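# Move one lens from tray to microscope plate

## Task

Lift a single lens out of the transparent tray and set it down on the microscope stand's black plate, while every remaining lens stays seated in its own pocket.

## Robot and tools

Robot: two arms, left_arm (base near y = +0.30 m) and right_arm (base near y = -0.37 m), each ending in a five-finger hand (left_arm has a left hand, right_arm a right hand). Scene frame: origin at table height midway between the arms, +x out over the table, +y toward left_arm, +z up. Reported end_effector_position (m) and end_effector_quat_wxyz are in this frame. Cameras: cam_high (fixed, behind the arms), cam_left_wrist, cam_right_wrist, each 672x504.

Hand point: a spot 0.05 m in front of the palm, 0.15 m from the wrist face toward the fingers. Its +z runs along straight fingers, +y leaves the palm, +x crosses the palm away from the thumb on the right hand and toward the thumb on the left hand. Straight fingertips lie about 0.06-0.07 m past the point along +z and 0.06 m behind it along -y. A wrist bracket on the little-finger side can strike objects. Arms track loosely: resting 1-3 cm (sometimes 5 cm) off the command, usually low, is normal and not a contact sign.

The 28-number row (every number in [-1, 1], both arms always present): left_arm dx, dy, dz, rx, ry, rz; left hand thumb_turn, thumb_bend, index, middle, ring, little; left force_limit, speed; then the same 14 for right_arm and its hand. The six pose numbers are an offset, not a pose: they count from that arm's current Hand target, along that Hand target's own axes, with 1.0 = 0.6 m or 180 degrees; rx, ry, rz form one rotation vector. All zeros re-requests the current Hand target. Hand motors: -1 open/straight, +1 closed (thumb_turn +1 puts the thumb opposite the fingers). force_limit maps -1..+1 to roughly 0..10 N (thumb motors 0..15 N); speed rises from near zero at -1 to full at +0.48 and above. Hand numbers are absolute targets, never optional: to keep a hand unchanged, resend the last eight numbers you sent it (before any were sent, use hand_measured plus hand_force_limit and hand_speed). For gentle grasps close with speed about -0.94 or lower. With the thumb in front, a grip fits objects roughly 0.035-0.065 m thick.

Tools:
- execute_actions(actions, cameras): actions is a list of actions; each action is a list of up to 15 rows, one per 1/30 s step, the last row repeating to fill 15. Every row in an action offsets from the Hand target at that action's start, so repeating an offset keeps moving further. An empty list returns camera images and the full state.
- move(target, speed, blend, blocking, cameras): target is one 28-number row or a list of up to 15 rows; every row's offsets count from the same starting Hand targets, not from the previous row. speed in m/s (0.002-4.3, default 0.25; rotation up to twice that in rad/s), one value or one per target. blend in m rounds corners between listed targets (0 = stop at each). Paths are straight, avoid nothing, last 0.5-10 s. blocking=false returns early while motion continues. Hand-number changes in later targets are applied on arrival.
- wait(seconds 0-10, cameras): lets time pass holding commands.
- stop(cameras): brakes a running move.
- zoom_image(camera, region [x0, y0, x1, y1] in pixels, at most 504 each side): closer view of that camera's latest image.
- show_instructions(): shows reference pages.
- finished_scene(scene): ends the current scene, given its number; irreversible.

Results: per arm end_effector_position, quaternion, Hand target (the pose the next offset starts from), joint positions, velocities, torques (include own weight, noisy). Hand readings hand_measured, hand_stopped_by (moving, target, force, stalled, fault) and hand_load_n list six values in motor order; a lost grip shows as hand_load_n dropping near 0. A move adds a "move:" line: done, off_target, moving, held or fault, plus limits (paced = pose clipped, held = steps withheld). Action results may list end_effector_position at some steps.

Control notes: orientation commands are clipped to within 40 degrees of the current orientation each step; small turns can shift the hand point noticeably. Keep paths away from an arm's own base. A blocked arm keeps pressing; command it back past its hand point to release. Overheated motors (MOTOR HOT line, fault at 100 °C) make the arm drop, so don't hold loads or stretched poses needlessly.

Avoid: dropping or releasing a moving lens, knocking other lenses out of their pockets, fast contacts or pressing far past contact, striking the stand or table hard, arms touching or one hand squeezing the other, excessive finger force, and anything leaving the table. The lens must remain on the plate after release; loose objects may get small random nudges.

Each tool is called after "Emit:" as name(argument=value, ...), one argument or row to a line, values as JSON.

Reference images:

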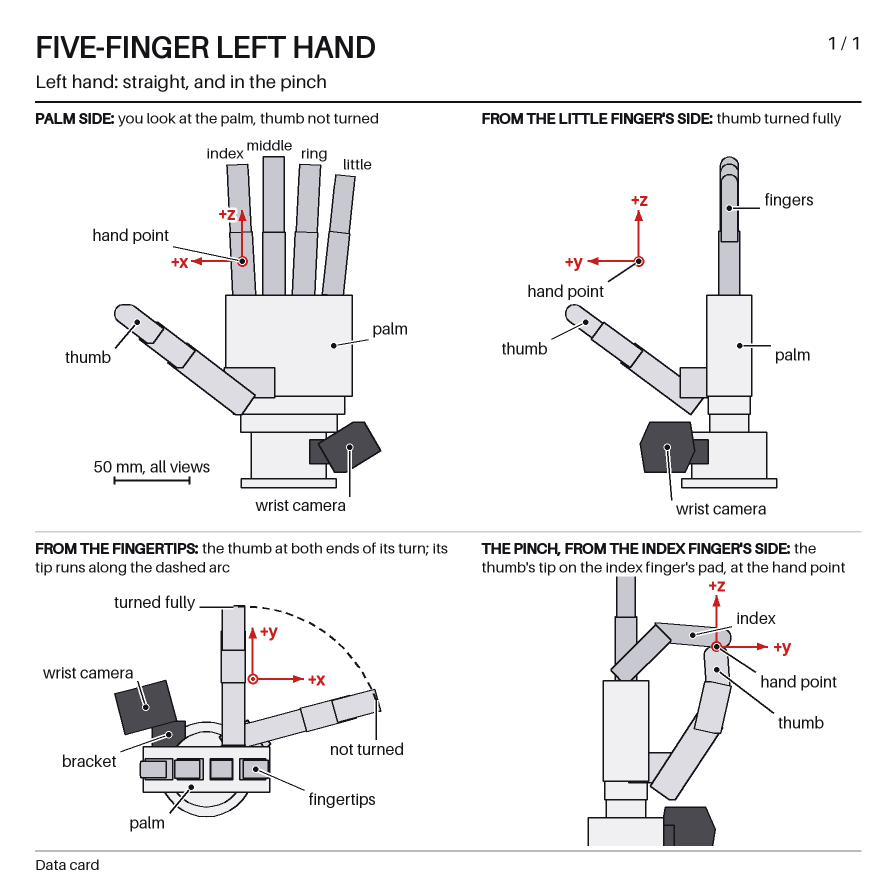

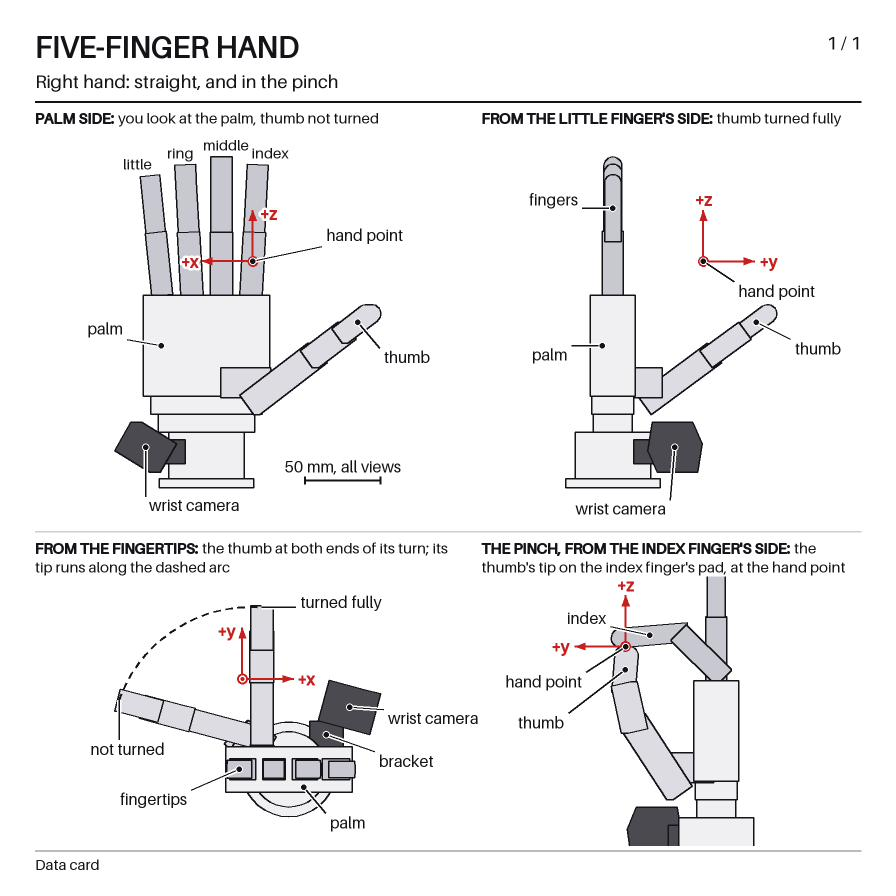

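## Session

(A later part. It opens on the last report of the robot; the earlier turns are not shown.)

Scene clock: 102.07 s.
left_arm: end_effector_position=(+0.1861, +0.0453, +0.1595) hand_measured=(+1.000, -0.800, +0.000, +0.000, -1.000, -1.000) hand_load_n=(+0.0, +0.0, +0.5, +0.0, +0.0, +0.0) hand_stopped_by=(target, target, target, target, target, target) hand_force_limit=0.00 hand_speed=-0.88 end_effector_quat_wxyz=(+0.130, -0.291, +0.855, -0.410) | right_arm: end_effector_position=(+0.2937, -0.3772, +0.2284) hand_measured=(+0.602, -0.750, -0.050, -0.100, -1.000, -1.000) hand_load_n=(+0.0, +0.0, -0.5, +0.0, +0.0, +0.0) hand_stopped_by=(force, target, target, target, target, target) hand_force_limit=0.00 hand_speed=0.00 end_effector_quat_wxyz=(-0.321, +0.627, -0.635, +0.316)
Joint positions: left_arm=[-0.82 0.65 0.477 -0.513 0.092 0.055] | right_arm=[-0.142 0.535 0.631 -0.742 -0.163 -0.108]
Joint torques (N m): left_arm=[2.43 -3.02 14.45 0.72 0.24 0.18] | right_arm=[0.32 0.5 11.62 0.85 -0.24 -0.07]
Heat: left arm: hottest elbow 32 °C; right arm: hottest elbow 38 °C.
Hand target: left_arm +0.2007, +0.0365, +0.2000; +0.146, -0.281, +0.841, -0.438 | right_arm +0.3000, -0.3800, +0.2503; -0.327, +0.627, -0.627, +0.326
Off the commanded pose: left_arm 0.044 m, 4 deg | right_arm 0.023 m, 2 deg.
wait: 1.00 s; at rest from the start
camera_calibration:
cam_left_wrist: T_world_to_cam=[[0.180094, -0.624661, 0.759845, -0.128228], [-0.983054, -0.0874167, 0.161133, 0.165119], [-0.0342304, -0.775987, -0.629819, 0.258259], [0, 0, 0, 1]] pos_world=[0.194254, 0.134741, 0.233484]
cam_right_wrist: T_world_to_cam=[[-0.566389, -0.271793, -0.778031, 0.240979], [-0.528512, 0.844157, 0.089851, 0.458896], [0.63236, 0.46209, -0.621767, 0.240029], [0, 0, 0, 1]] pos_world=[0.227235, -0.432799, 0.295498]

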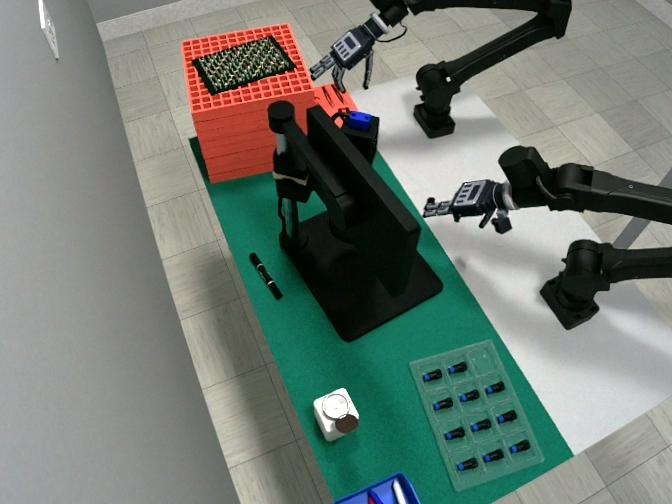

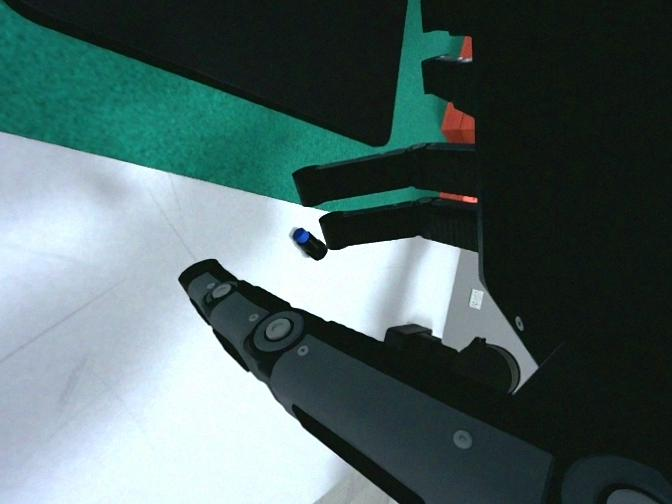

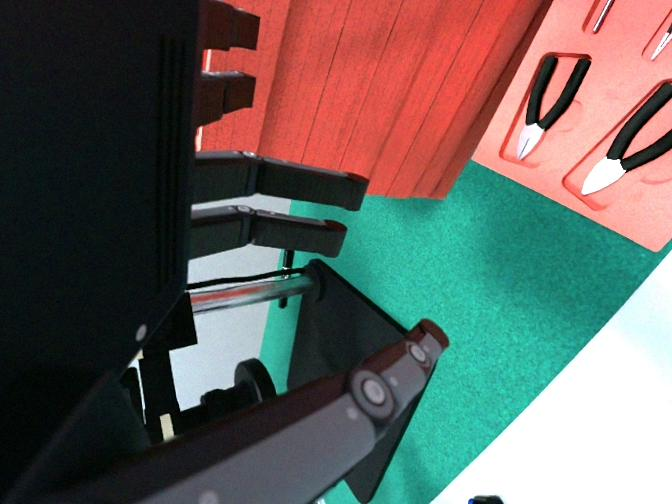

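Emit:
wait(
  seconds=1.5,
  cameras=["cam_left_wrist"],
)

Scene clock: 103.80 s.
left_arm: end_effector_position=(+0.1861, +0.0453, +0.1595) hand_measured=(+1.000, -0.800, +0.000, +0.000, -1.000, -1.000) hand_load_n=(+0.5, +0.0, +0.0, +0.0, +0.0, +0.0) hand_stopped_by=(target, target, target, target, target, target) hand_force_limit=0.00 hand_speed=-0.88 end_effector_quat_wxyz=(+0.130, -0.291, +0.855, -0.410) | right_arm: end_effector_position=(+0.2937, -0.3772, +0.2284) hand_measured=(+0.602, -0.750, -0.050, -0.100, -1.000, -1.000) hand_load_n=(+0.0, +0.0, +0.0, +0.0, +0.0, +0.0) hand_stopped_by=(force, target, target, target, target, target) hand_force_limit=0.00 hand_speed=0.00 end_effector_quat_wxyz=(-0.321, +0.627, -0.635, +0.316)
Joint positions: left_arm=[-0.82 0.65 0.477 -0.513 0.092 0.055] | right_arm=[-0.142 0.535 0.631 -0.742 -0.163 -0.108]
Joint torques (N m): left_arm=[2.43 -2.9 14.45 0.73 0.25 0.18] | right_arm=[0.56 0.67 11.69 0.88 -0.25 -0.06]
Heat: left arm: hottest elbow 33 °C; right arm: hottest elbow 38 °C.
Hand target: left_arm +0.2007, +0.0365, +0.2000; +0.146, -0.281, +0.841, -0.438 | right_arm +0.3000, -0.3800, +0.2503; -0.327, +0.627, -0.627, +0.326
Off the commanded pose: left_arm 0.044 m, 4 deg | right_arm 0.023 m, 2 deg.
wait: 1.50 s; at rest from the start
camera_calibration:
cam_left_wrist: T_world_to_cam=[[0.180094, -0.624661, 0.759845, -0.128228], [-0.983054, -0.0874167, 0.161133, 0.165119], [-0.0342304, -0.775987, -0.629819, 0.258259], [0, 0, 0, 1]] pos_world=[0.194254, 0.134741, 0.233484]
Images, in order (width x height): cam_left_wrist 672x504.

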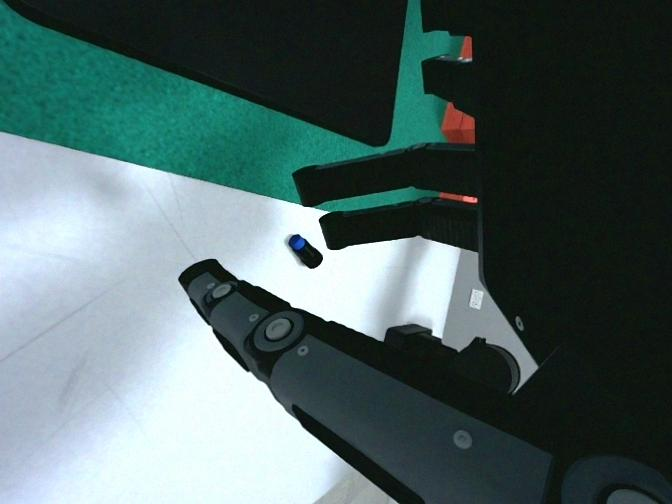

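Emit:
move(
  target=[-0.3167,0.0832,-0.3218,0,-0.2412,-0.169,1,-0.75,0,0,-1,-1,0,-0.88,-0.2667,0.041,0.0287,0,0,0,0.995,-0.55,0.0,0.0,-1,-1,0,0],
  speed=0.2,
  cameras=["all"],
)

Scene clock: 107.87 s.
left_arm: end_effector_position=(+0.2354, +0.2955, +0.2385) hand_measured=(+1.000, -0.750, +0.000, +0.000, -1.000, -1.000) hand_load_n=(+0.0, -0.5, +0.0, +0.0, +0.0, +0.0) hand_stopped_by=(target, target, target, target, target, target) hand_force_limit=0.00 hand_speed=-0.88 end_effector_quat_wxyz=(-0.308, +0.639, -0.629, +0.318) | right_arm: end_effector_position=(+0.2889, -0.2291, +0.2049) hand_measured=(+0.994, -0.550, +0.000, +0.000, -1.000, -1.000) hand_load_n=(+0.0, +0.0, +0.0, +0.0, +0.0, +0.0) hand_stopped_by=(target, target, target, target, target, target) hand_force_limit=0.00 hand_speed=0.00 end_effector_quat_wxyz=(-0.307, +0.640, -0.626, +0.322)
Joint positions: left_arm=[0.285 0.331 0.61 -0.955 0.236 0.161] | right_arm=[0.687 0.669 0.631 -0.719 0.495 0.386]
Joint torques (N m): left_arm=[2.26 2.2 14.01 0.75 0.33 0.17] | right_arm=[1.32 -0.85 9.92 2.35 0.39 0.08]
Heat: left arm: hottest elbow 35 °C; right arm: hottest elbow 38 °C.
Hand target: left_arm +0.2404, +0.3000, +0.2699; -0.326, +0.627, -0.628, +0.326 | right_arm +0.2999, -0.2200, +0.2205; -0.327, +0.627, -0.627, +0.326
Off the commanded pose: left_arm 0.032 m, 3 deg | right_arm 0.021 m, 3 deg.
move: off_target (left_arm, right_arm)
camera_calibration:
cam_left_wrist: T_world_to_cam=[[0.585724, -0.227495, 0.777929, -0.258016], [-0.523964, -0.838556, 0.149282, 0.339412], [0.618376, -0.495045, -0.610362, 0.262578], [0, 0, 0, 1]] pos_world=[0.166594, 0.355906, 0.310317]
cam_right_wrist: T_world_to_cam=[[-0.571678, -0.311417, -0.75908, 0.24893], [-0.540981, 0.838645, 0.0633646, 0.34126], [0.616866, 0.446872, -0.647906, 0.166364], [0, 0, 0, 1]] pos_world=[0.224298, -0.283019, 0.275122]

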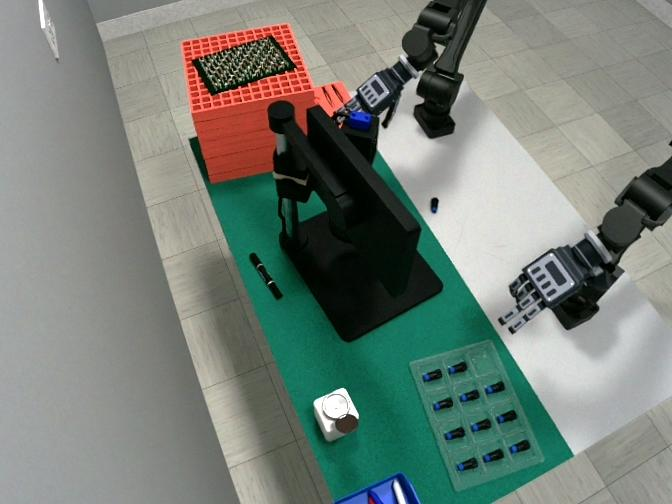

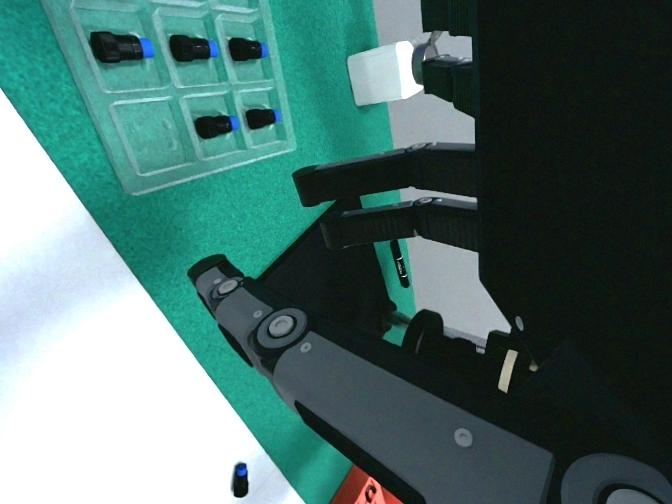

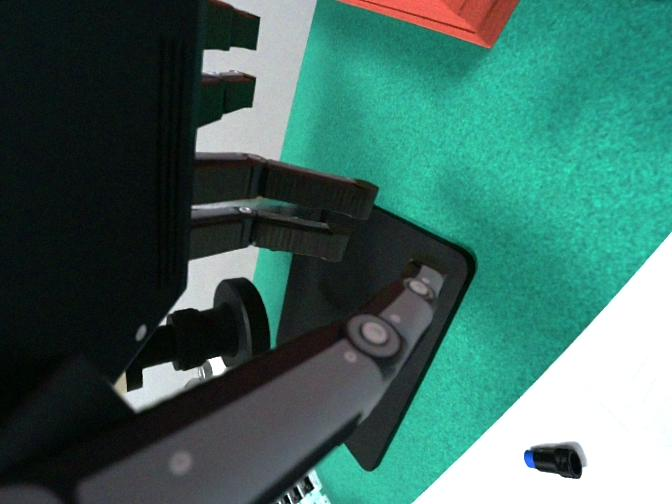

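Emit:
move(
  target=[0.6333,0.2902,0.0797,0,0.1502,0.1052,1,-0.65,0,0,-1,-1,0,-0.88,0.2667,-0.0403,-0.0282,0,0,0,0.995,-0.55,0.0,0.0,-1,-1,0,0],
  speed=0.2,
  cameras=["cam_left_wrist","cam_right_wrist"],
)

Emit:
zoom_image(
  camera="cam_left_wrist",
  region=[130, 120, 430, 400],
)

Scene clock: 112.33 s.
left_arm: end_effector_position=(+0.1723, -0.0478, +0.0757) hand_measured=(+1.000, -0.650, +0.000, +0.000, -1.000, -1.000) hand_load_n=(+0.0, +0.0, -0.5, +0.0, +0.0, -0.5) hand_stopped_by=(target, target, target, target, target, target) hand_force_limit=0.00 hand_speed=-0.88 end_effector_quat_wxyz=(+0.225, -0.428, +0.791, -0.374) | right_arm: end_effector_position=(+0.2939, -0.3773, +0.2276) hand_measured=(+0.994, -0.550, +0.000, +0.000, -1.000, -1.000) hand_load_n=(+0.0, +0.5, +0.0, +0.0, -0.5, +0.0) hand_stopped_by=(target, target, target, target, target, target) hand_force_limit=0.00 hand_speed=0.00 end_effector_quat_wxyz=(-0.320, +0.628, -0.636, +0.315)
Joint positions: left_arm=[-1.289 1.122 0.477 -0.178 -0.566 -0.48] | right_arm=[-0.142 0.538 0.631 -0.742 -0.163 -0.108]
Joint torques (N m): left_arm=[0.26 -4.66 11.69 2.14 -0.06 0.15] | right_arm=[0.62 0.26 11.52 0.85 -0.24 -0.07]
Heat: left arm: hottest elbow 35 °C; right arm: hottest elbow 38 °C.
Hand target: left_arm +0.1792, -0.0801, +0.1002; +0.220, -0.423, +0.780, -0.406 | right_arm +0.3000, -0.3801, +0.2498; -0.327, +0.627, -0.627, +0.326
Off the commanded pose: left_arm 0.041 m, 4 deg | right_arm 0.023 m, 2 deg.
move: off_target (left_arm, right_arm)
camera_calibration:
cam_left_wrist: T_world_to_cam=[[0.359411, -0.547182, 0.75592, -0.147084], [-0.89416, -0.433725, 0.111182, 0.128813], [0.267024, -0.715873, -0.645154, 0.0848709], [0, 0, 0, 1]] pos_world=[0.14538, 0.0361442, 0.151617]
cam_right_wrist: T_world_to_cam=[[-0.568696, -0.271192, -0.776557, 0.241114], [-0.528193, 0.844123, 0.0920232, 0.458569], [0.630554, 0.462505, -0.623291, 0.240425], [0, 0, 0, 1]] pos_world=[0.227732, -0.432898, 0.294895]
Images, in order (width x height): cam_left_wrist 672x504, cam_right_wrist 672x504.

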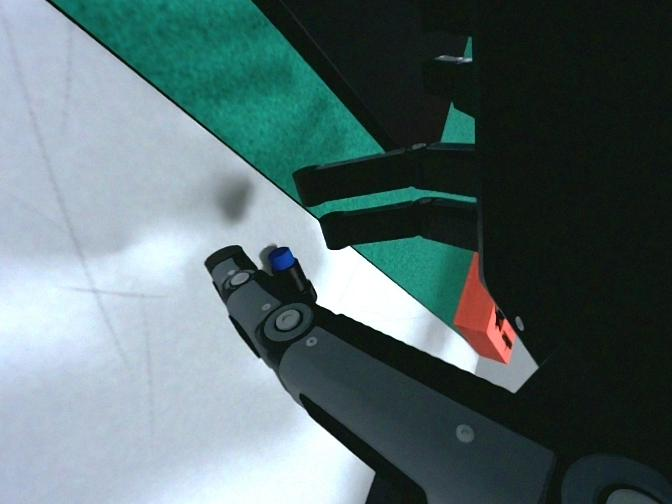

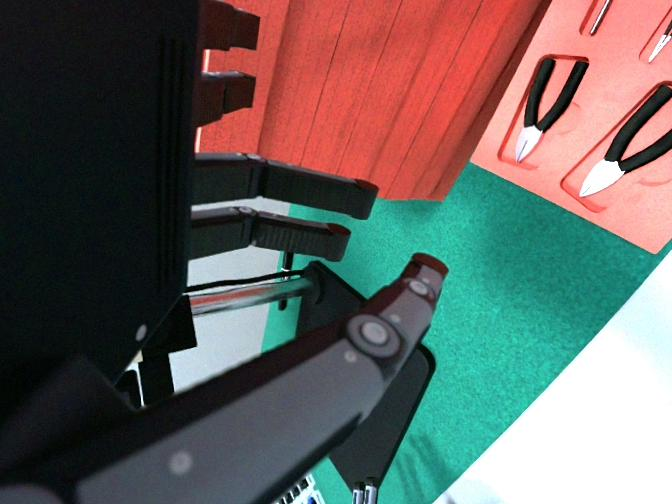

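Scaled by 1.680.

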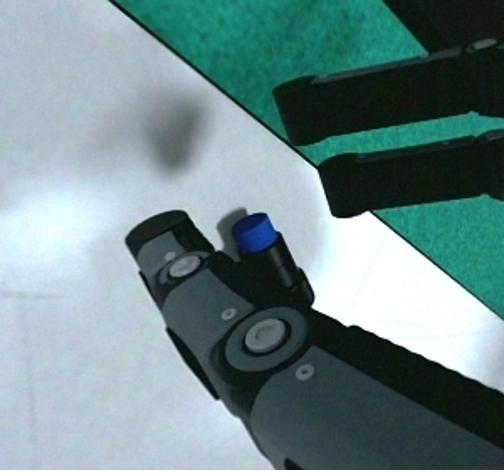

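Emit:
move(
  target=[0.0475,0.054,0.0682,0,-0.0364,-0.0255,1,-0.65,0,0,-1,-1,0,-0.88,0,0,0,0,0,0,0.995,-0.55,0.0,0.0,-1,-1,0,0],
  speed=0.08,
  cameras=["cam_left_wrist"],
)

Emit:
zoom_image(
  camera="cam_left_wrist",
  region=[130, 120, 430, 400],
)

Scene clock: 114.63 s.
left_arm: end_effector_position=(+0.1731, -0.0784, +0.0323) hand_measured=(+1.000, -0.650, +0.000, +0.000, -1.000, -1.000) hand_load_n=(+0.0, +0.5, +0.0, +0.0, +0.0, +0.0) hand_stopped_by=(target, target, target, target, target, target) hand_force_limit=0.00 hand_speed=-0.88 end_effector_quat_wxyz=(+0.258, -0.470, +0.765, -0.358) | right_arm: end_effector_position=(+0.2939, -0.3773, +0.2276) hand_measured=(+0.994, -0.550, +0.000, +0.000, -1.000, -1.000) hand_load_n=(+0.0, +0.0, +0.0, +0.0, +0.0, +0.0) hand_stopped_by=(target, target, target, target, target, target) hand_force_limit=0.00 hand_speed=0.00 end_effector_quat_wxyz=(-0.320, +0.628, -0.636, +0.315)
Joint positions: left_arm=[-1.365 1.37 0.539 -0.105 -0.709 -0.649] | right_arm=[-0.142 0.538 0.631 -0.742 -0.163 -0.108]
Joint torques (N m): left_arm=[-0.09 -6.77 10.03 1.92 -0.49 -0.07] | right_arm=[0.56 0.56 11.55 0.88 -0.23 -0.05]
Heat: left arm: hottest elbow 35 °C; right arm: hottest elbow 38 °C.
Hand target: left_arm +0.1761, -0.1120, +0.0499; +0.247, -0.477, +0.748, -0.389 | right_arm +0.3000, -0.3801, +0.2498; -0.327, +0.627, -0.627, +0.326
Off the commanded pose: left_arm 0.038 m, 4 deg | right_arm 0.023 m, 2 deg.
move: off_target (left_arm, right_arm)
camera_calibration:
cam_left_wrist: T_world_to_cam=[[0.408427, -0.513845, 0.754421, -0.137172], [-0.837574, -0.539516, 0.0859738, 0.10371], [0.362845, -0.666998, -0.650736, 0.0222316], [0, 0, 0, 1]] pos_world=[0.134823, 0.000296764, 0.109036]
Images, in order (width x height): cam_left_wrist 672x504.

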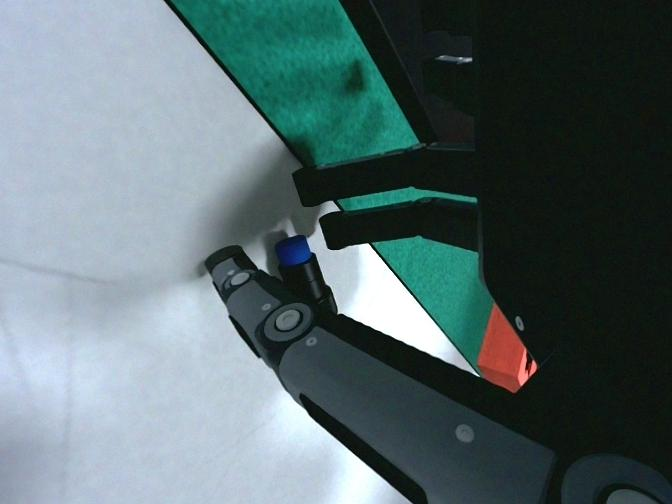

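Scaled by 1.680.

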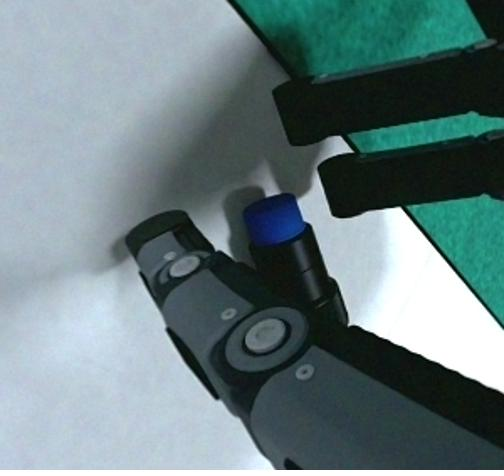

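Emit:
move(
  target=[0.0223,-0.0475,-0.034,0,0,0,1,-0.65,0,0,-1,-1,0,-0.88,0,0,0,0,0,0,0.995,-0.55,0.0,0.0,-1,-1,0,0],
  speed=0.1,
  cameras=["cam_left_wrist"],
)

Scene clock: 116.83 s.
left_arm: end_effector_position=(+0.1701, -0.0973, +0.0570) hand_measured=(+1.000, -0.650, +0.000, +0.000, -1.000, -1.000) hand_load_n=(+0.0, +0.0, +0.0, +0.0, +0.0, +0.0) hand_stopped_by=(target, target, target, target, target, target) hand_force_limit=0.00 hand_speed=-0.88 end_effector_quat_wxyz=(+0.257, -0.470, +0.763, -0.361) | right_arm: end_effector_position=(+0.2939, -0.3773, +0.2276) hand_measured=(+0.994, -0.550, +0.000, +0.000, -1.000, -1.000) hand_load_n=(+0.0, +0.5, +0.0, +0.0, +0.0, +0.0) hand_stopped_by=(target, target, target, target, target, target) hand_force_limit=0.00 hand_speed=0.00 end_effector_quat_wxyz=(-0.320, +0.628, -0.636, +0.315)
Joint positions: left_arm=[-1.386 1.351 0.611 -0.203 -0.723 -0.672] | right_arm=[-0.142 0.538 0.631 -0.742 -0.163 -0.108]
Joint torques (N m): left_arm=[-0.15 -9.58 10.66 0.31 -0.5 -0.08] | right_arm=[0.38 0.21 11.6 0.81 -0.27 -0.07]
Heat: left arm: hottest elbow 35 °C; right arm: hottest elbow 38 °C.
Hand target: left_arm +0.1702, -0.1240, +0.0851; +0.247, -0.477, +0.748, -0.389 | right_arm +0.3000, -0.3801, +0.2498; -0.327, +0.627, -0.627, +0.326
Off the commanded pose: left_arm 0.039 m, 4 deg | right_arm 0.023 m, 2 deg.
move: off_target (left_arm, right_arm)
camera_calibration:
cam_left_wrist: T_world_to_cam=[[0.406981, -0.507941, 0.759185, -0.163767], [-0.837382, -0.539497, 0.0879439, 0.0887518], [0.364908, -0.671519, -0.644906, 0.0256093], [0, 0, 0, 1]] pos_world=[0.131624, -0.0181057, 0.13304]
Images, in order (width x height): cam_left_wrist 672x504.

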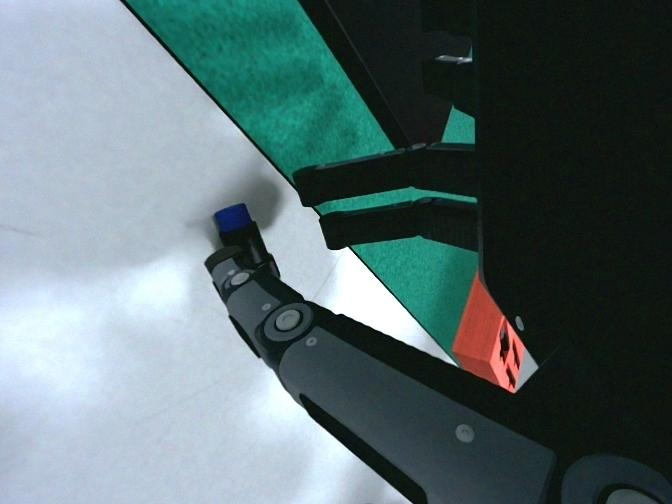

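Emit:
move(
  target=[0,0.0341,0.0239,0,0,0,1,-0.65,0,0,-1,-1,0,-0.88,0,0,0,0,0,0,0.995,-0.55,0.0,0.0,-1,-1,0,0],
  speed=0.06,
  cameras=["cam_left_wrist"],
)

Emit:
zoom_image(
  camera="cam_left_wrist",
  region=[130, 120, 430, 400],
)

Scene clock: 118.37 s.
left_arm: end_effector_position=(+0.1710, -0.1049, +0.0519) hand_measured=(+1.000, -0.650, +0.000, +0.000, -1.000, -1.000) hand_load_n=(+0.0, +0.0, +0.0, +0.0, +0.0, +0.0) hand_stopped_by=(target, target, target, target, target, target) hand_force_limit=0.00 hand_speed=-0.88 end_effector_quat_wxyz=(+0.254, -0.472, +0.759, -0.369) | right_arm: end_effector_position=(+0.2939, -0.3773, +0.2276) hand_measured=(+0.994, -0.550, +0.000, +0.000, -1.000, -1.000) hand_load_n=(+0.0, +0.0, +0.0, +0.0, +0.0, +0.0) hand_stopped_by=(target, target, target, target, target, target) hand_force_limit=0.00 hand_speed=0.00 end_effector_quat_wxyz=(-0.320, +0.628, -0.636, +0.315)
Joint positions: left_arm=[-1.387 1.379 0.611 -0.157 -0.723 -0.674] | right_arm=[-0.142 0.538 0.631 -0.742 -0.163 -0.108]
Joint torques (N m): left_arm=[-0.15 -7.3 8.24 1.91 -0.48 -0.07] | right_arm=[0.56 0.32 11.52 0.84 -0.24 -0.05]
Heat: left arm: hottest elbow 35 °C; right arm: hottest elbow 38 °C.
Hand target: left_arm +0.1702, -0.1240, +0.0602; +0.247, -0.477, +0.748, -0.389 | right_arm +0.3000, -0.3801, +0.2498; -0.327, +0.627, -0.627, +0.326
Off the commanded pose: left_arm 0.021 m, 3 deg | right_arm 0.023 m, 2 deg.
move: off_target (left_arm, right_arm)
camera_calibration:
cam_left_wrist: T_world_to_cam=[[0.40468, -0.493813, 0.769664, -0.162725], [-0.837746, -0.53764, 0.0955293, 0.0857225], [0.366628, -0.683441, -0.631262, 0.0145636], [0, 0, 0, 1]] pos_world=[0.132326, -0.0243144, 0.126248]
Images, in order (width x height): cam_left_wrist 672x504.

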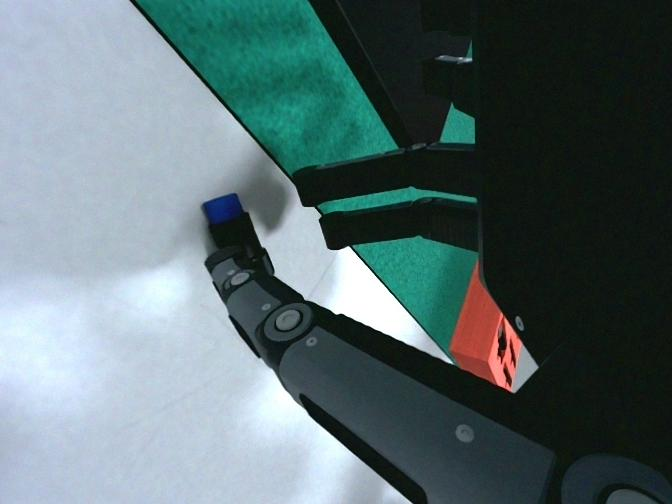

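Scaled by 1.680.

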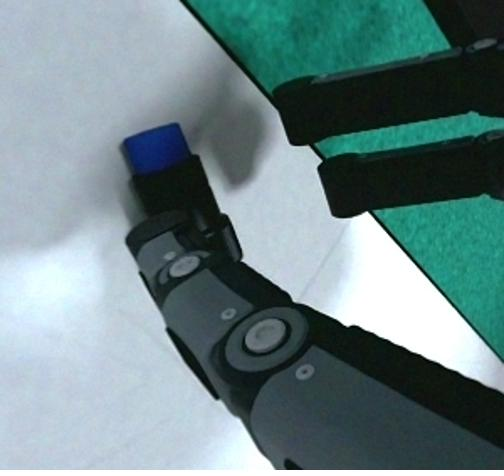

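Emit:
move(
  target=[-0.0182,0.039,0.017,0,0,0,1,-0.7,0,0,-1,-1,0,-0.88,0,0,0,0,0,0,0.995,-0.55,0.0,0.0,-1,-1,0,0],
  speed=0.05,
  cameras=["cam_left_wrist"],
)

Emit:
zoom_image(
  camera="cam_left_wrist",
  region=[130, 120, 430, 400],
)

Scene clock: 119.93 s.
left_arm: end_effector_position=(+0.1719, -0.1097, +0.0393) hand_measured=(+1.000, -0.700, +0.000, +0.000, -1.000, -1.000) hand_load_n=(+0.0, +0.0, +0.5, +0.0, +0.0, +0.0) hand_stopped_by=(target, target, target, target, target, target) hand_force_limit=0.00 hand_speed=-0.88 end_effector_quat_wxyz=(+0.248, -0.475, +0.752, -0.383) | right_arm: end_effector_position=(+0.2939, -0.3773, +0.2276) hand_measured=(+0.994, -0.550, +0.000, +0.000, -1.000, -1.000) hand_load_n=(+0.0, +0.0, +0.0, +0.0, +0.0, +0.0) hand_stopped_by=(target, target, target, target, target, target) hand_force_limit=0.00 hand_speed=0.00 end_effector_quat_wxyz=(-0.320, +0.628, -0.636, +0.315)
Joint positions: left_arm=[-1.387 1.418 0.585 -0.057 -0.723 -0.674] | right_arm=[-0.142 0.538 0.631 -0.742 -0.163 -0.108]
Joint torques (N m): left_arm=[0.44 -7.47 5.46 1.98 -0.34 0.01] | right_arm=[0.79 0.26 11.49 0.9 -0.23 -0.07]
Heat: left arm: hottest elbow 34 °C; right arm: hottest elbow 39 °C.
Hand target: left_arm +0.1701, -0.1119, +0.0350; +0.247, -0.477, +0.748, -0.389 | right_arm +0.3000, -0.3801, +0.2498; -0.327, +0.627, -0.627, +0.326
Off the commanded pose: left_arm 0.005 m, 1 deg | right_arm 0.023 m, 2 deg.
move: off_target (right_arm)
camera_calibration:
cam_left_wrist: T_world_to_cam=[[0.39968, -0.467143, 0.788691, -0.152721], [-0.838391, -0.534165, 0.10848, 0.0851025], [0.370615, -0.704589, -0.605143, -0.000916656], [0, 0, 0, 1]] pos_world=[0.132729, -0.0265296, 0.110663]
Images, in order (width x height): cam_left_wrist 672x504.

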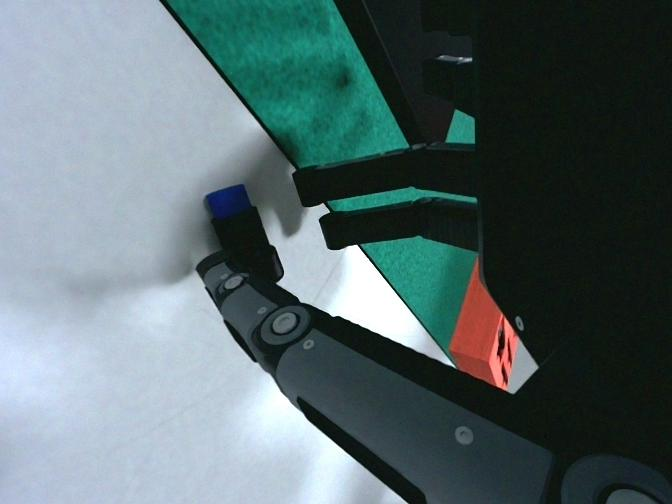

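Scaled by 1.680.

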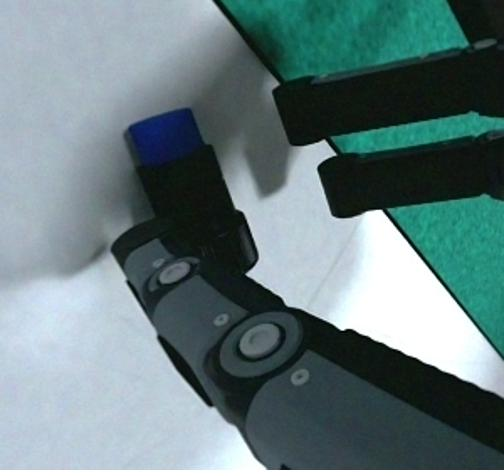

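Emit:
move(
  target=[
    [-0.0243,-0.0462,-0.0507,0,-0.0137,-0.0096,1,-0.7,0,0,-1,-1,0,-0.88,0,0,0,0,0,0,0.995,-0.55,0.0,0.0,-1,-1,0,0],
    [-0.0155,0.0212,0.0017,0,-0.0137,-0.0096,1,-0.7,0,0,-1,-1,0,-0.88,0,0,0,0,0,0,0.995,-0.55,0.0,0.0,-1,-1,0,0],
  ],
  cameras=["cam_left_wrist"],
  speed=0.06,
)

Emit:
zoom_image(
  camera="cam_left_wrist",
  region=[130, 120, 430, 400],
)

Scene clock: 123.17 s.
left_arm: end_effector_position=(+0.1722, -0.0976, +0.0280) hand_measured=(+1.000, -0.700, +0.000, +0.000, -1.000, -1.000) hand_load_n=(+0.5, +0.0, +0.0, +0.0, +0.0, +0.0) hand_stopped_by=(target, target, target, target, target, target) hand_force_limit=0.00 hand_speed=-0.88 end_effector_quat_wxyz=(+0.260, -0.495, +0.740, -0.374) | right_arm: end_effector_position=(+0.2939, -0.3773, +0.2276) hand_measured=(+0.994, -0.550, +0.000, +0.000, -1.000, -1.000) hand_load_n=(+0.0, +0.0, +0.0, +0.0, +0.0, +0.0) hand_stopped_by=(target, target, target, target, target, target) hand_force_limit=0.00 hand_speed=0.00 end_effector_quat_wxyz=(-0.320, +0.628, -0.636, +0.315)
Joint positions: left_arm=[-1.395 1.434 0.567 -0.073 -0.761 -0.74] | right_arm=[-0.142 0.538 0.631 -0.742 -0.163 -0.108]
Joint torques (N m): left_arm=[-0.21 -7.41 5.23 1.87 -0.52 -0.07] | right_arm=[0.56 0.21 11.56 0.87 -0.21 -0.06]
Heat: left arm: hottest elbow 34 °C; right arm: hottest elbow 39 °C.
Hand target: left_arm +0.1682, -0.1009, +0.0241; +0.258, -0.496, +0.736, -0.383 | right_arm +0.3000, -0.3801, +0.2498; -0.327, +0.627, -0.627, +0.326
Off the commanded pose: left_arm 0.006 m, 1 deg | right_arm 0.023 m, 2 deg.
move: off_target (right_arm)
camera_calibration:
cam_left_wrist: T_world_to_cam=[[0.424459, -0.448694, 0.786453, -0.14067], [-0.808374, -0.579062, 0.105918, 0.0836003], [0.407881, -0.680706, -0.6085, -0.00330954], [0, 0, 0, 1]] pos_world=[0.128639, -0.016961, 0.0997621]
Images, in order (width x height): cam_left_wrist 672x504.

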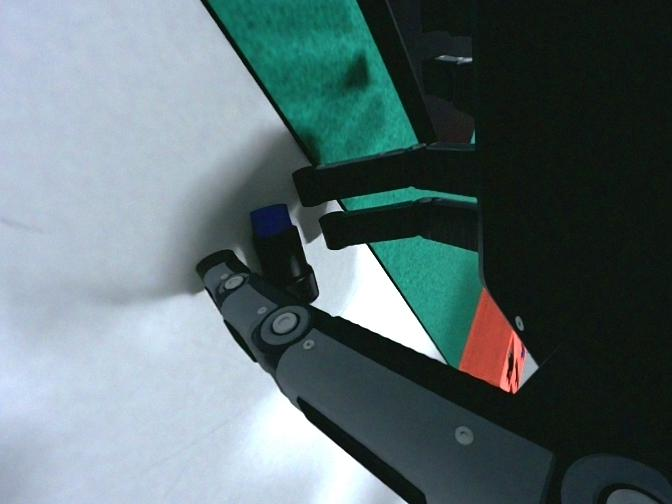

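Scaled by 1.680.

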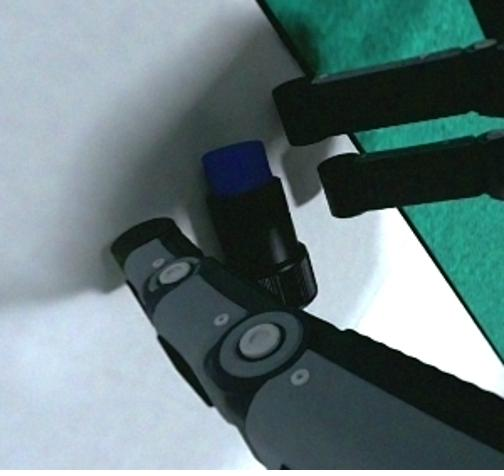

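Emit:
move(
  target=[0,0.011,0.0017,0,0,0,1,-0.7,0,0,-1,-1,0,-0.88,0,0,0,0,0,0,0.995,-0.55,0.0,0.0,-1,-1,0,0],
  cameras=["cam_left_wrist"],
  speed=0.04,
)

Emit:
zoom_image(
  camera="cam_left_wrist",
  region=[130, 120, 430, 400],
)

Scene clock: 124.77 s.
left_arm: end_effector_position=(+0.1704, -0.0980, +0.0249) hand_measured=(+1.000, -0.700, +0.000, +0.000, -1.000, -1.000) hand_load_n=(+0.0, +0.0, +0.0, -1.0, +0.0, +0.0) hand_stopped_by=(target, target, target, target, target, target) hand_force_limit=0.00 hand_speed=-0.88 end_effector_quat_wxyz=(+0.259, -0.497, +0.737, -0.378) | right_arm: end_effector_position=(+0.2939, -0.3773, +0.2276) hand_measured=(+0.994, -0.550, +0.000, +0.000, -1.000, -1.000) hand_load_n=(+0.0, +0.0, +0.0, +0.0, +0.0, +0.0) hand_stopped_by=(target, target, target, target, target, target) hand_force_limit=0.00 hand_speed=0.00 end_effector_quat_wxyz=(-0.320, +0.628, -0.636, +0.315)
Joint positions: left_arm=[-1.402 1.444 0.56 -0.056 -0.769 -0.752] | right_arm=[-0.142 0.538 0.631 -0.742 -0.163 -0.108]
Joint torques (N m): left_arm=[-0.15 -7 4.96 1.87 -0.4 -0.07] | right_arm=[0.5 0.44 11.48 0.88 -0.23 -0.06]
Heat: left arm: hottest elbow 34 °C; right arm: hottest elbow 39 °C.
Hand target: left_arm +0.1654, -0.0996, +0.0180; +0.258, -0.496, +0.736, -0.383 | right_arm +0.3000, -0.3801, +0.2498; -0.327, +0.627, -0.627, +0.326
Off the commanded pose: left_arm 0.009 m, 1 deg | right_arm 0.023 m, 2 deg.
move: off_target (right_arm)
camera_calibration:
cam_left_wrist: T_world_to_cam=[[0.424375, -0.439664, 0.791582, -0.13688], [-0.806107, -0.581624, 0.109114, 0.0815306], [0.41243, -0.684405, -0.601242, -0.00613488], [0, 0, 0, 1]] pos_world=[0.126341, -0.0169596, 0.0957667]
Images, in order (width x height): cam_left_wrist 672x504.

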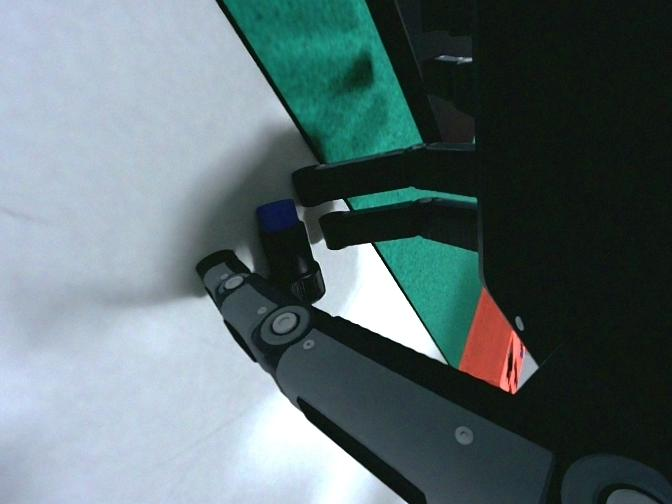

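Scaled by 1.680.

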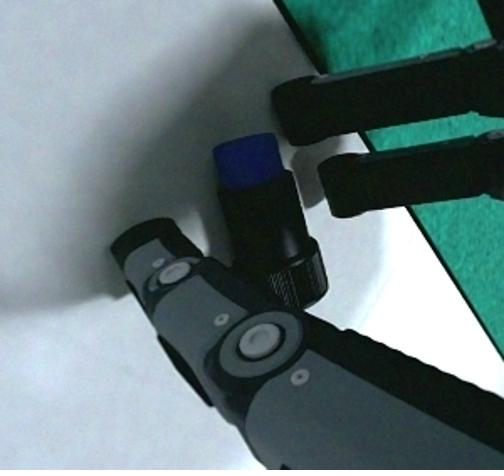

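Emit:
move(
  target=[0,0,0,0,0,0,1,-0.2,0.06,0.06,-1,-1,-0.3,-0.92,0,0,0,0,0,0,0.995,-0.55,0.0,0.0,-1,-1,0,0],
  cameras=["cam_left_wrist"],
  speed=0.04,
)

Emit:
zoom_image(
  camera="cam_left_wrist",
  region=[180, 150, 400, 350],
)

Scene clock: 129.50 s.
left_arm: end_effector_position=(+0.1700, -0.0979, +0.0237) hand_measured=(+1.000, -0.230, +0.060, +0.060, -1.000, -1.000) hand_load_n=(+0.0, +5.0, +4.5, +4.5, +0.0, +0.0) hand_stopped_by=(target, force, target, target, target, target) hand_force_limit=-0.30 hand_speed=-0.92 end_effector_quat_wxyz=(+0.260, -0.495, +0.738, -0.377) | right_arm: end_effector_position=(+0.2939, -0.3773, +0.2276) hand_measured=(+0.994, -0.550, +0.000, +0.000, -1.000, -1.000) hand_load_n=(+0.0, +0.0, +0.0, +0.0, +0.0, +0.0) hand_stopped_by=(target, target, target, target, target, target) hand_force_limit=0.00 hand_speed=0.00 end_effector_quat_wxyz=(-0.320, +0.628, -0.636, +0.315)
Joint positions: left_arm=[-1.404 1.447 0.56 -0.054 -0.769 -0.749] | right_arm=[-0.142 0.538 0.631 -0.742 -0.163 -0.108]
Joint torques (N m): left_arm=[-0.03 -7.36 4.93 1.81 -0.4 -0.07] | right_arm=[0.91 0.5 11.52 0.84 -0.25 -0.05]
Heat: left arm: hottest elbow 33 °C; right arm: hottest elbow 39 °C.
Hand target: left_arm +0.1654, -0.0997, +0.0180; +0.258, -0.496, +0.736, -0.383 | right_arm +0.3000, -0.3801, +0.2498; -0.327, +0.627, -0.627, +0.326
Off the commanded pose: left_arm 0.007 m, 1 deg | right_arm 0.023 m, 2 deg.
move: off_target (right_arm)
camera_calibration:
cam_left_wrist: T_world_to_cam=[[0.422582, -0.444232, 0.789989, -0.135785], [-0.807855, -0.579747, 0.106131, 0.0818629], [0.410847, -0.683046, -0.603865, -0.00615024], [0, 0, 0, 1]] pos_world=[0.126041, -0.0170613, 0.0948669]
Images, in order (width x height): cam_left_wrist 672x504.

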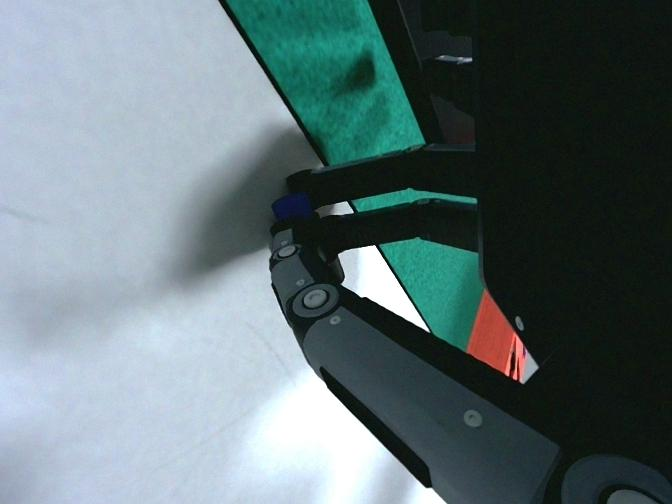

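Scaled by 2.291.

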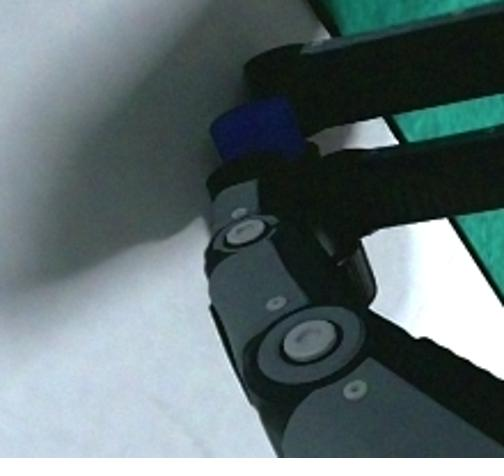

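Emit:
move(
  target=[0,0,0,0,0,0,1,0.0,0.06,0.06,-1,-1,0.1,-0.92,0,0,0,0,0,0,0.995,-0.55,0.0,0.0,-1,-1,0,0],
  cameras=["cam_left_wrist"],
  speed=0.04,
)

Scene clock: 130.50 s.
left_arm: end_effector_position=(+0.1698, -0.0979, +0.0236) hand_measured=(+1.000, -0.210, +0.060, +0.060, -1.000, -1.000) hand_load_n=(-0.5, +7.5, +7.0, +7.5, +0.0, +0.0) hand_stopped_by=(target, force, target, target, target, target) hand_force_limit=0.10 hand_speed=-0.92 end_effector_quat_wxyz=(+0.260, -0.495, +0.739, -0.377) | right_arm: end_effector_position=(+0.2939, -0.3773, +0.2276) hand_measured=(+0.994, -0.550, +0.000, +0.000, -1.000, -1.000) hand_load_n=(+0.0, +0.0, +0.0, +0.0, +0.0, +0.0) hand_stopped_by=(target, target, target, target, target, target) hand_force_limit=0.00 hand_speed=0.00 end_effector_quat_wxyz=(-0.320, +0.628, -0.636, +0.315)
Joint positions: left_arm=[-1.404 1.447 0.56 -0.054 -0.769 -0.747] | right_arm=[-0.142 0.538 0.631 -0.742 -0.163 -0.108]
Joint torques (N m): left_arm=[-0.15 -7.41 4.94 1.83 -0.39 -0.07] | right_arm=[0.67 0.15 11.56 0.85 -0.25 -0.07]
Heat: left arm: hottest elbow 33 °C; right arm: hottest elbow 39 °C.
Hand target: left_arm +0.1655, -0.0996, +0.0180; +0.258, -0.496, +0.736, -0.383 | right_arm +0.3000, -0.3801, +0.2498; -0.327, +0.627, -0.627, +0.326
Off the commanded pose: left_arm 0.007 m, 1 deg | right_arm 0.023 m, 2 deg.
move: off_target (right_arm)
camera_calibration:
cam_left_wrist: T_world_to_cam=[[0.421688, -0.445638, 0.789675, -0.135626], [-0.808618, -0.578864, 0.105133, 0.0819874], [0.410263, -0.682878, -0.604451, -0.00597775], [0, 0, 0, 1]] pos_world=[0.125941, -0.0170624, 0.0948672]
Images, in order (width x height): cam_left_wrist 672x504.

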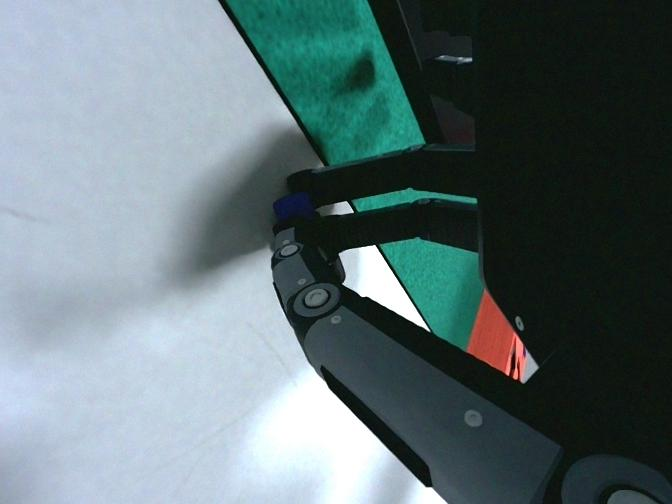

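Emit:
move(
  target=[
    [0,-0.1092,-0.0765,0,0,0,1,0.0,0.06,0.06,-1,-1,0.1,-0.92,0,0,0,0,0,0,0.995,-0.55,0.0,0.0,-1,-1,0,0],
    [-0.2128,-0.201,-0.0387,0,-0.1001,-0.0702,1,0.0,0.06,0.06,-1,-1,0.1,-0.92,0,0,0,0,0,0,0.995,-0.55,0.0,0.0,-1,-1,0,0],
  ],
  cameras=["cam_left_wrist","cam_high"],
  speed=0.1,
  blend=0.03,
)

Emit:
zoom_image(
  camera="cam_left_wrist",
  region=[180, 130, 480, 400],
)

Scene clock: 134.67 s.
left_arm: end_effector_position=(+0.2433, +0.0197, +0.0965) hand_measured=(+1.000, -0.210, +0.060, +0.060, -1.000, -1.000) hand_load_n=(-0.5, +7.5, +7.0, +8.0, +0.0, +0.0) hand_stopped_by=(target, force, target, target, target, target) hand_force_limit=0.10 hand_speed=-0.92 end_effector_quat_wxyz=(-0.332, +0.611, -0.655, +0.296) | right_arm: end_effector_position=(+0.2939, -0.3773, +0.2276) hand_measured=(+0.994, -0.550, +0.000, +0.000, -1.000, -1.000) hand_load_n=(+0.0, +0.0, +0.0, +0.0, +0.0, +0.0) hand_stopped_by=(target, target, target, target, target, target) hand_force_limit=0.00 hand_speed=0.00 end_effector_quat_wxyz=(-0.320, +0.628, -0.636, +0.315)
Joint positions: left_arm=[-1.152 1.127 0.579 -0.55 -0.824 -0.87] | right_arm=[-0.142 0.538 0.631 -0.742 -0.163 -0.108]
Joint torques (N m): left_arm=[2.2 -7.3 12.19 0.08 -0.59 -0.08] | right_arm=[0.62 0.32 11.54 0.84 -0.23 -0.06]
Heat: left arm: hottest elbow 33 °C; right arm: hottest elbow 40 °C.
Hand target: left_arm +0.2600, -0.0002, +0.1301; -0.326, +0.627, -0.627, +0.326 | right_arm +0.3000, -0.3801, +0.2498; -0.327, +0.627, -0.627, +0.326
Off the commanded pose: left_arm 0.042 m, 5 deg | right_arm 0.023 m, 2 deg.
move: off_target (left_arm, right_arm)
camera_calibration:
cam_left_wrist: T_world_to_cam=[[0.572851, -0.319487, 0.754831, -0.20766], [-0.555095, -0.828796, 0.0704754, 0.148394], [0.603086, -0.459375, -0.652122, 0.0414939], [0, 0, 0, 1]] pos_world=[0.176307, 0.0757053, 0.173349]
Images, in order (width x height): cam_high 672x504, cam_left_wrist 672x504.

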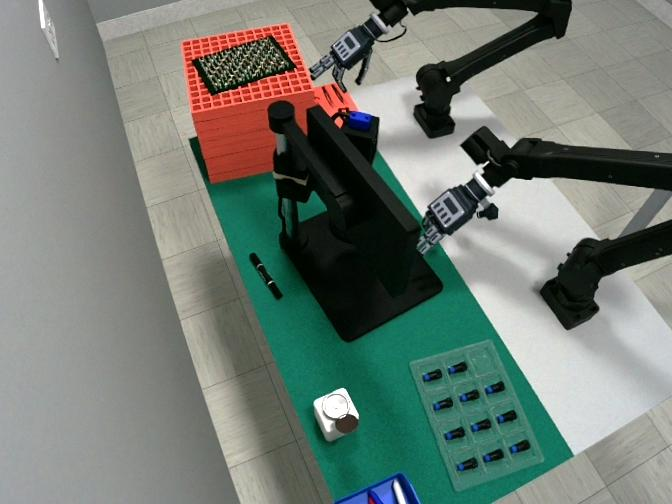

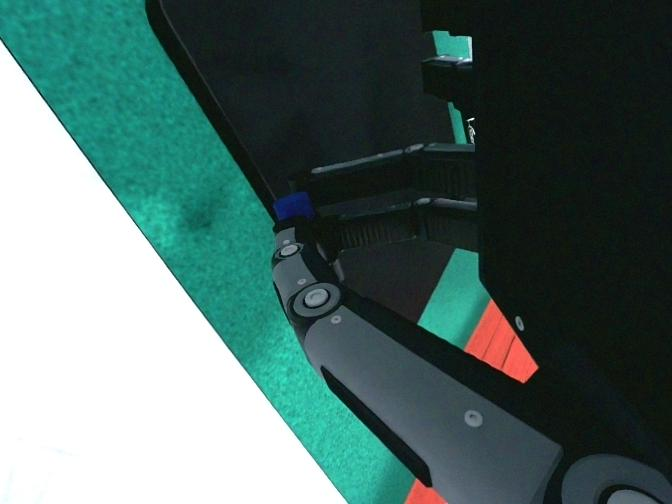

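Scaled by 1.680.

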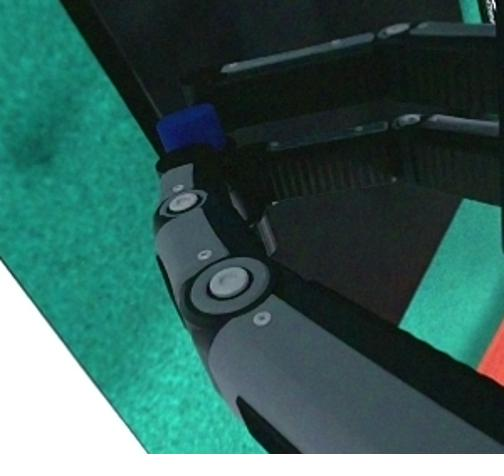

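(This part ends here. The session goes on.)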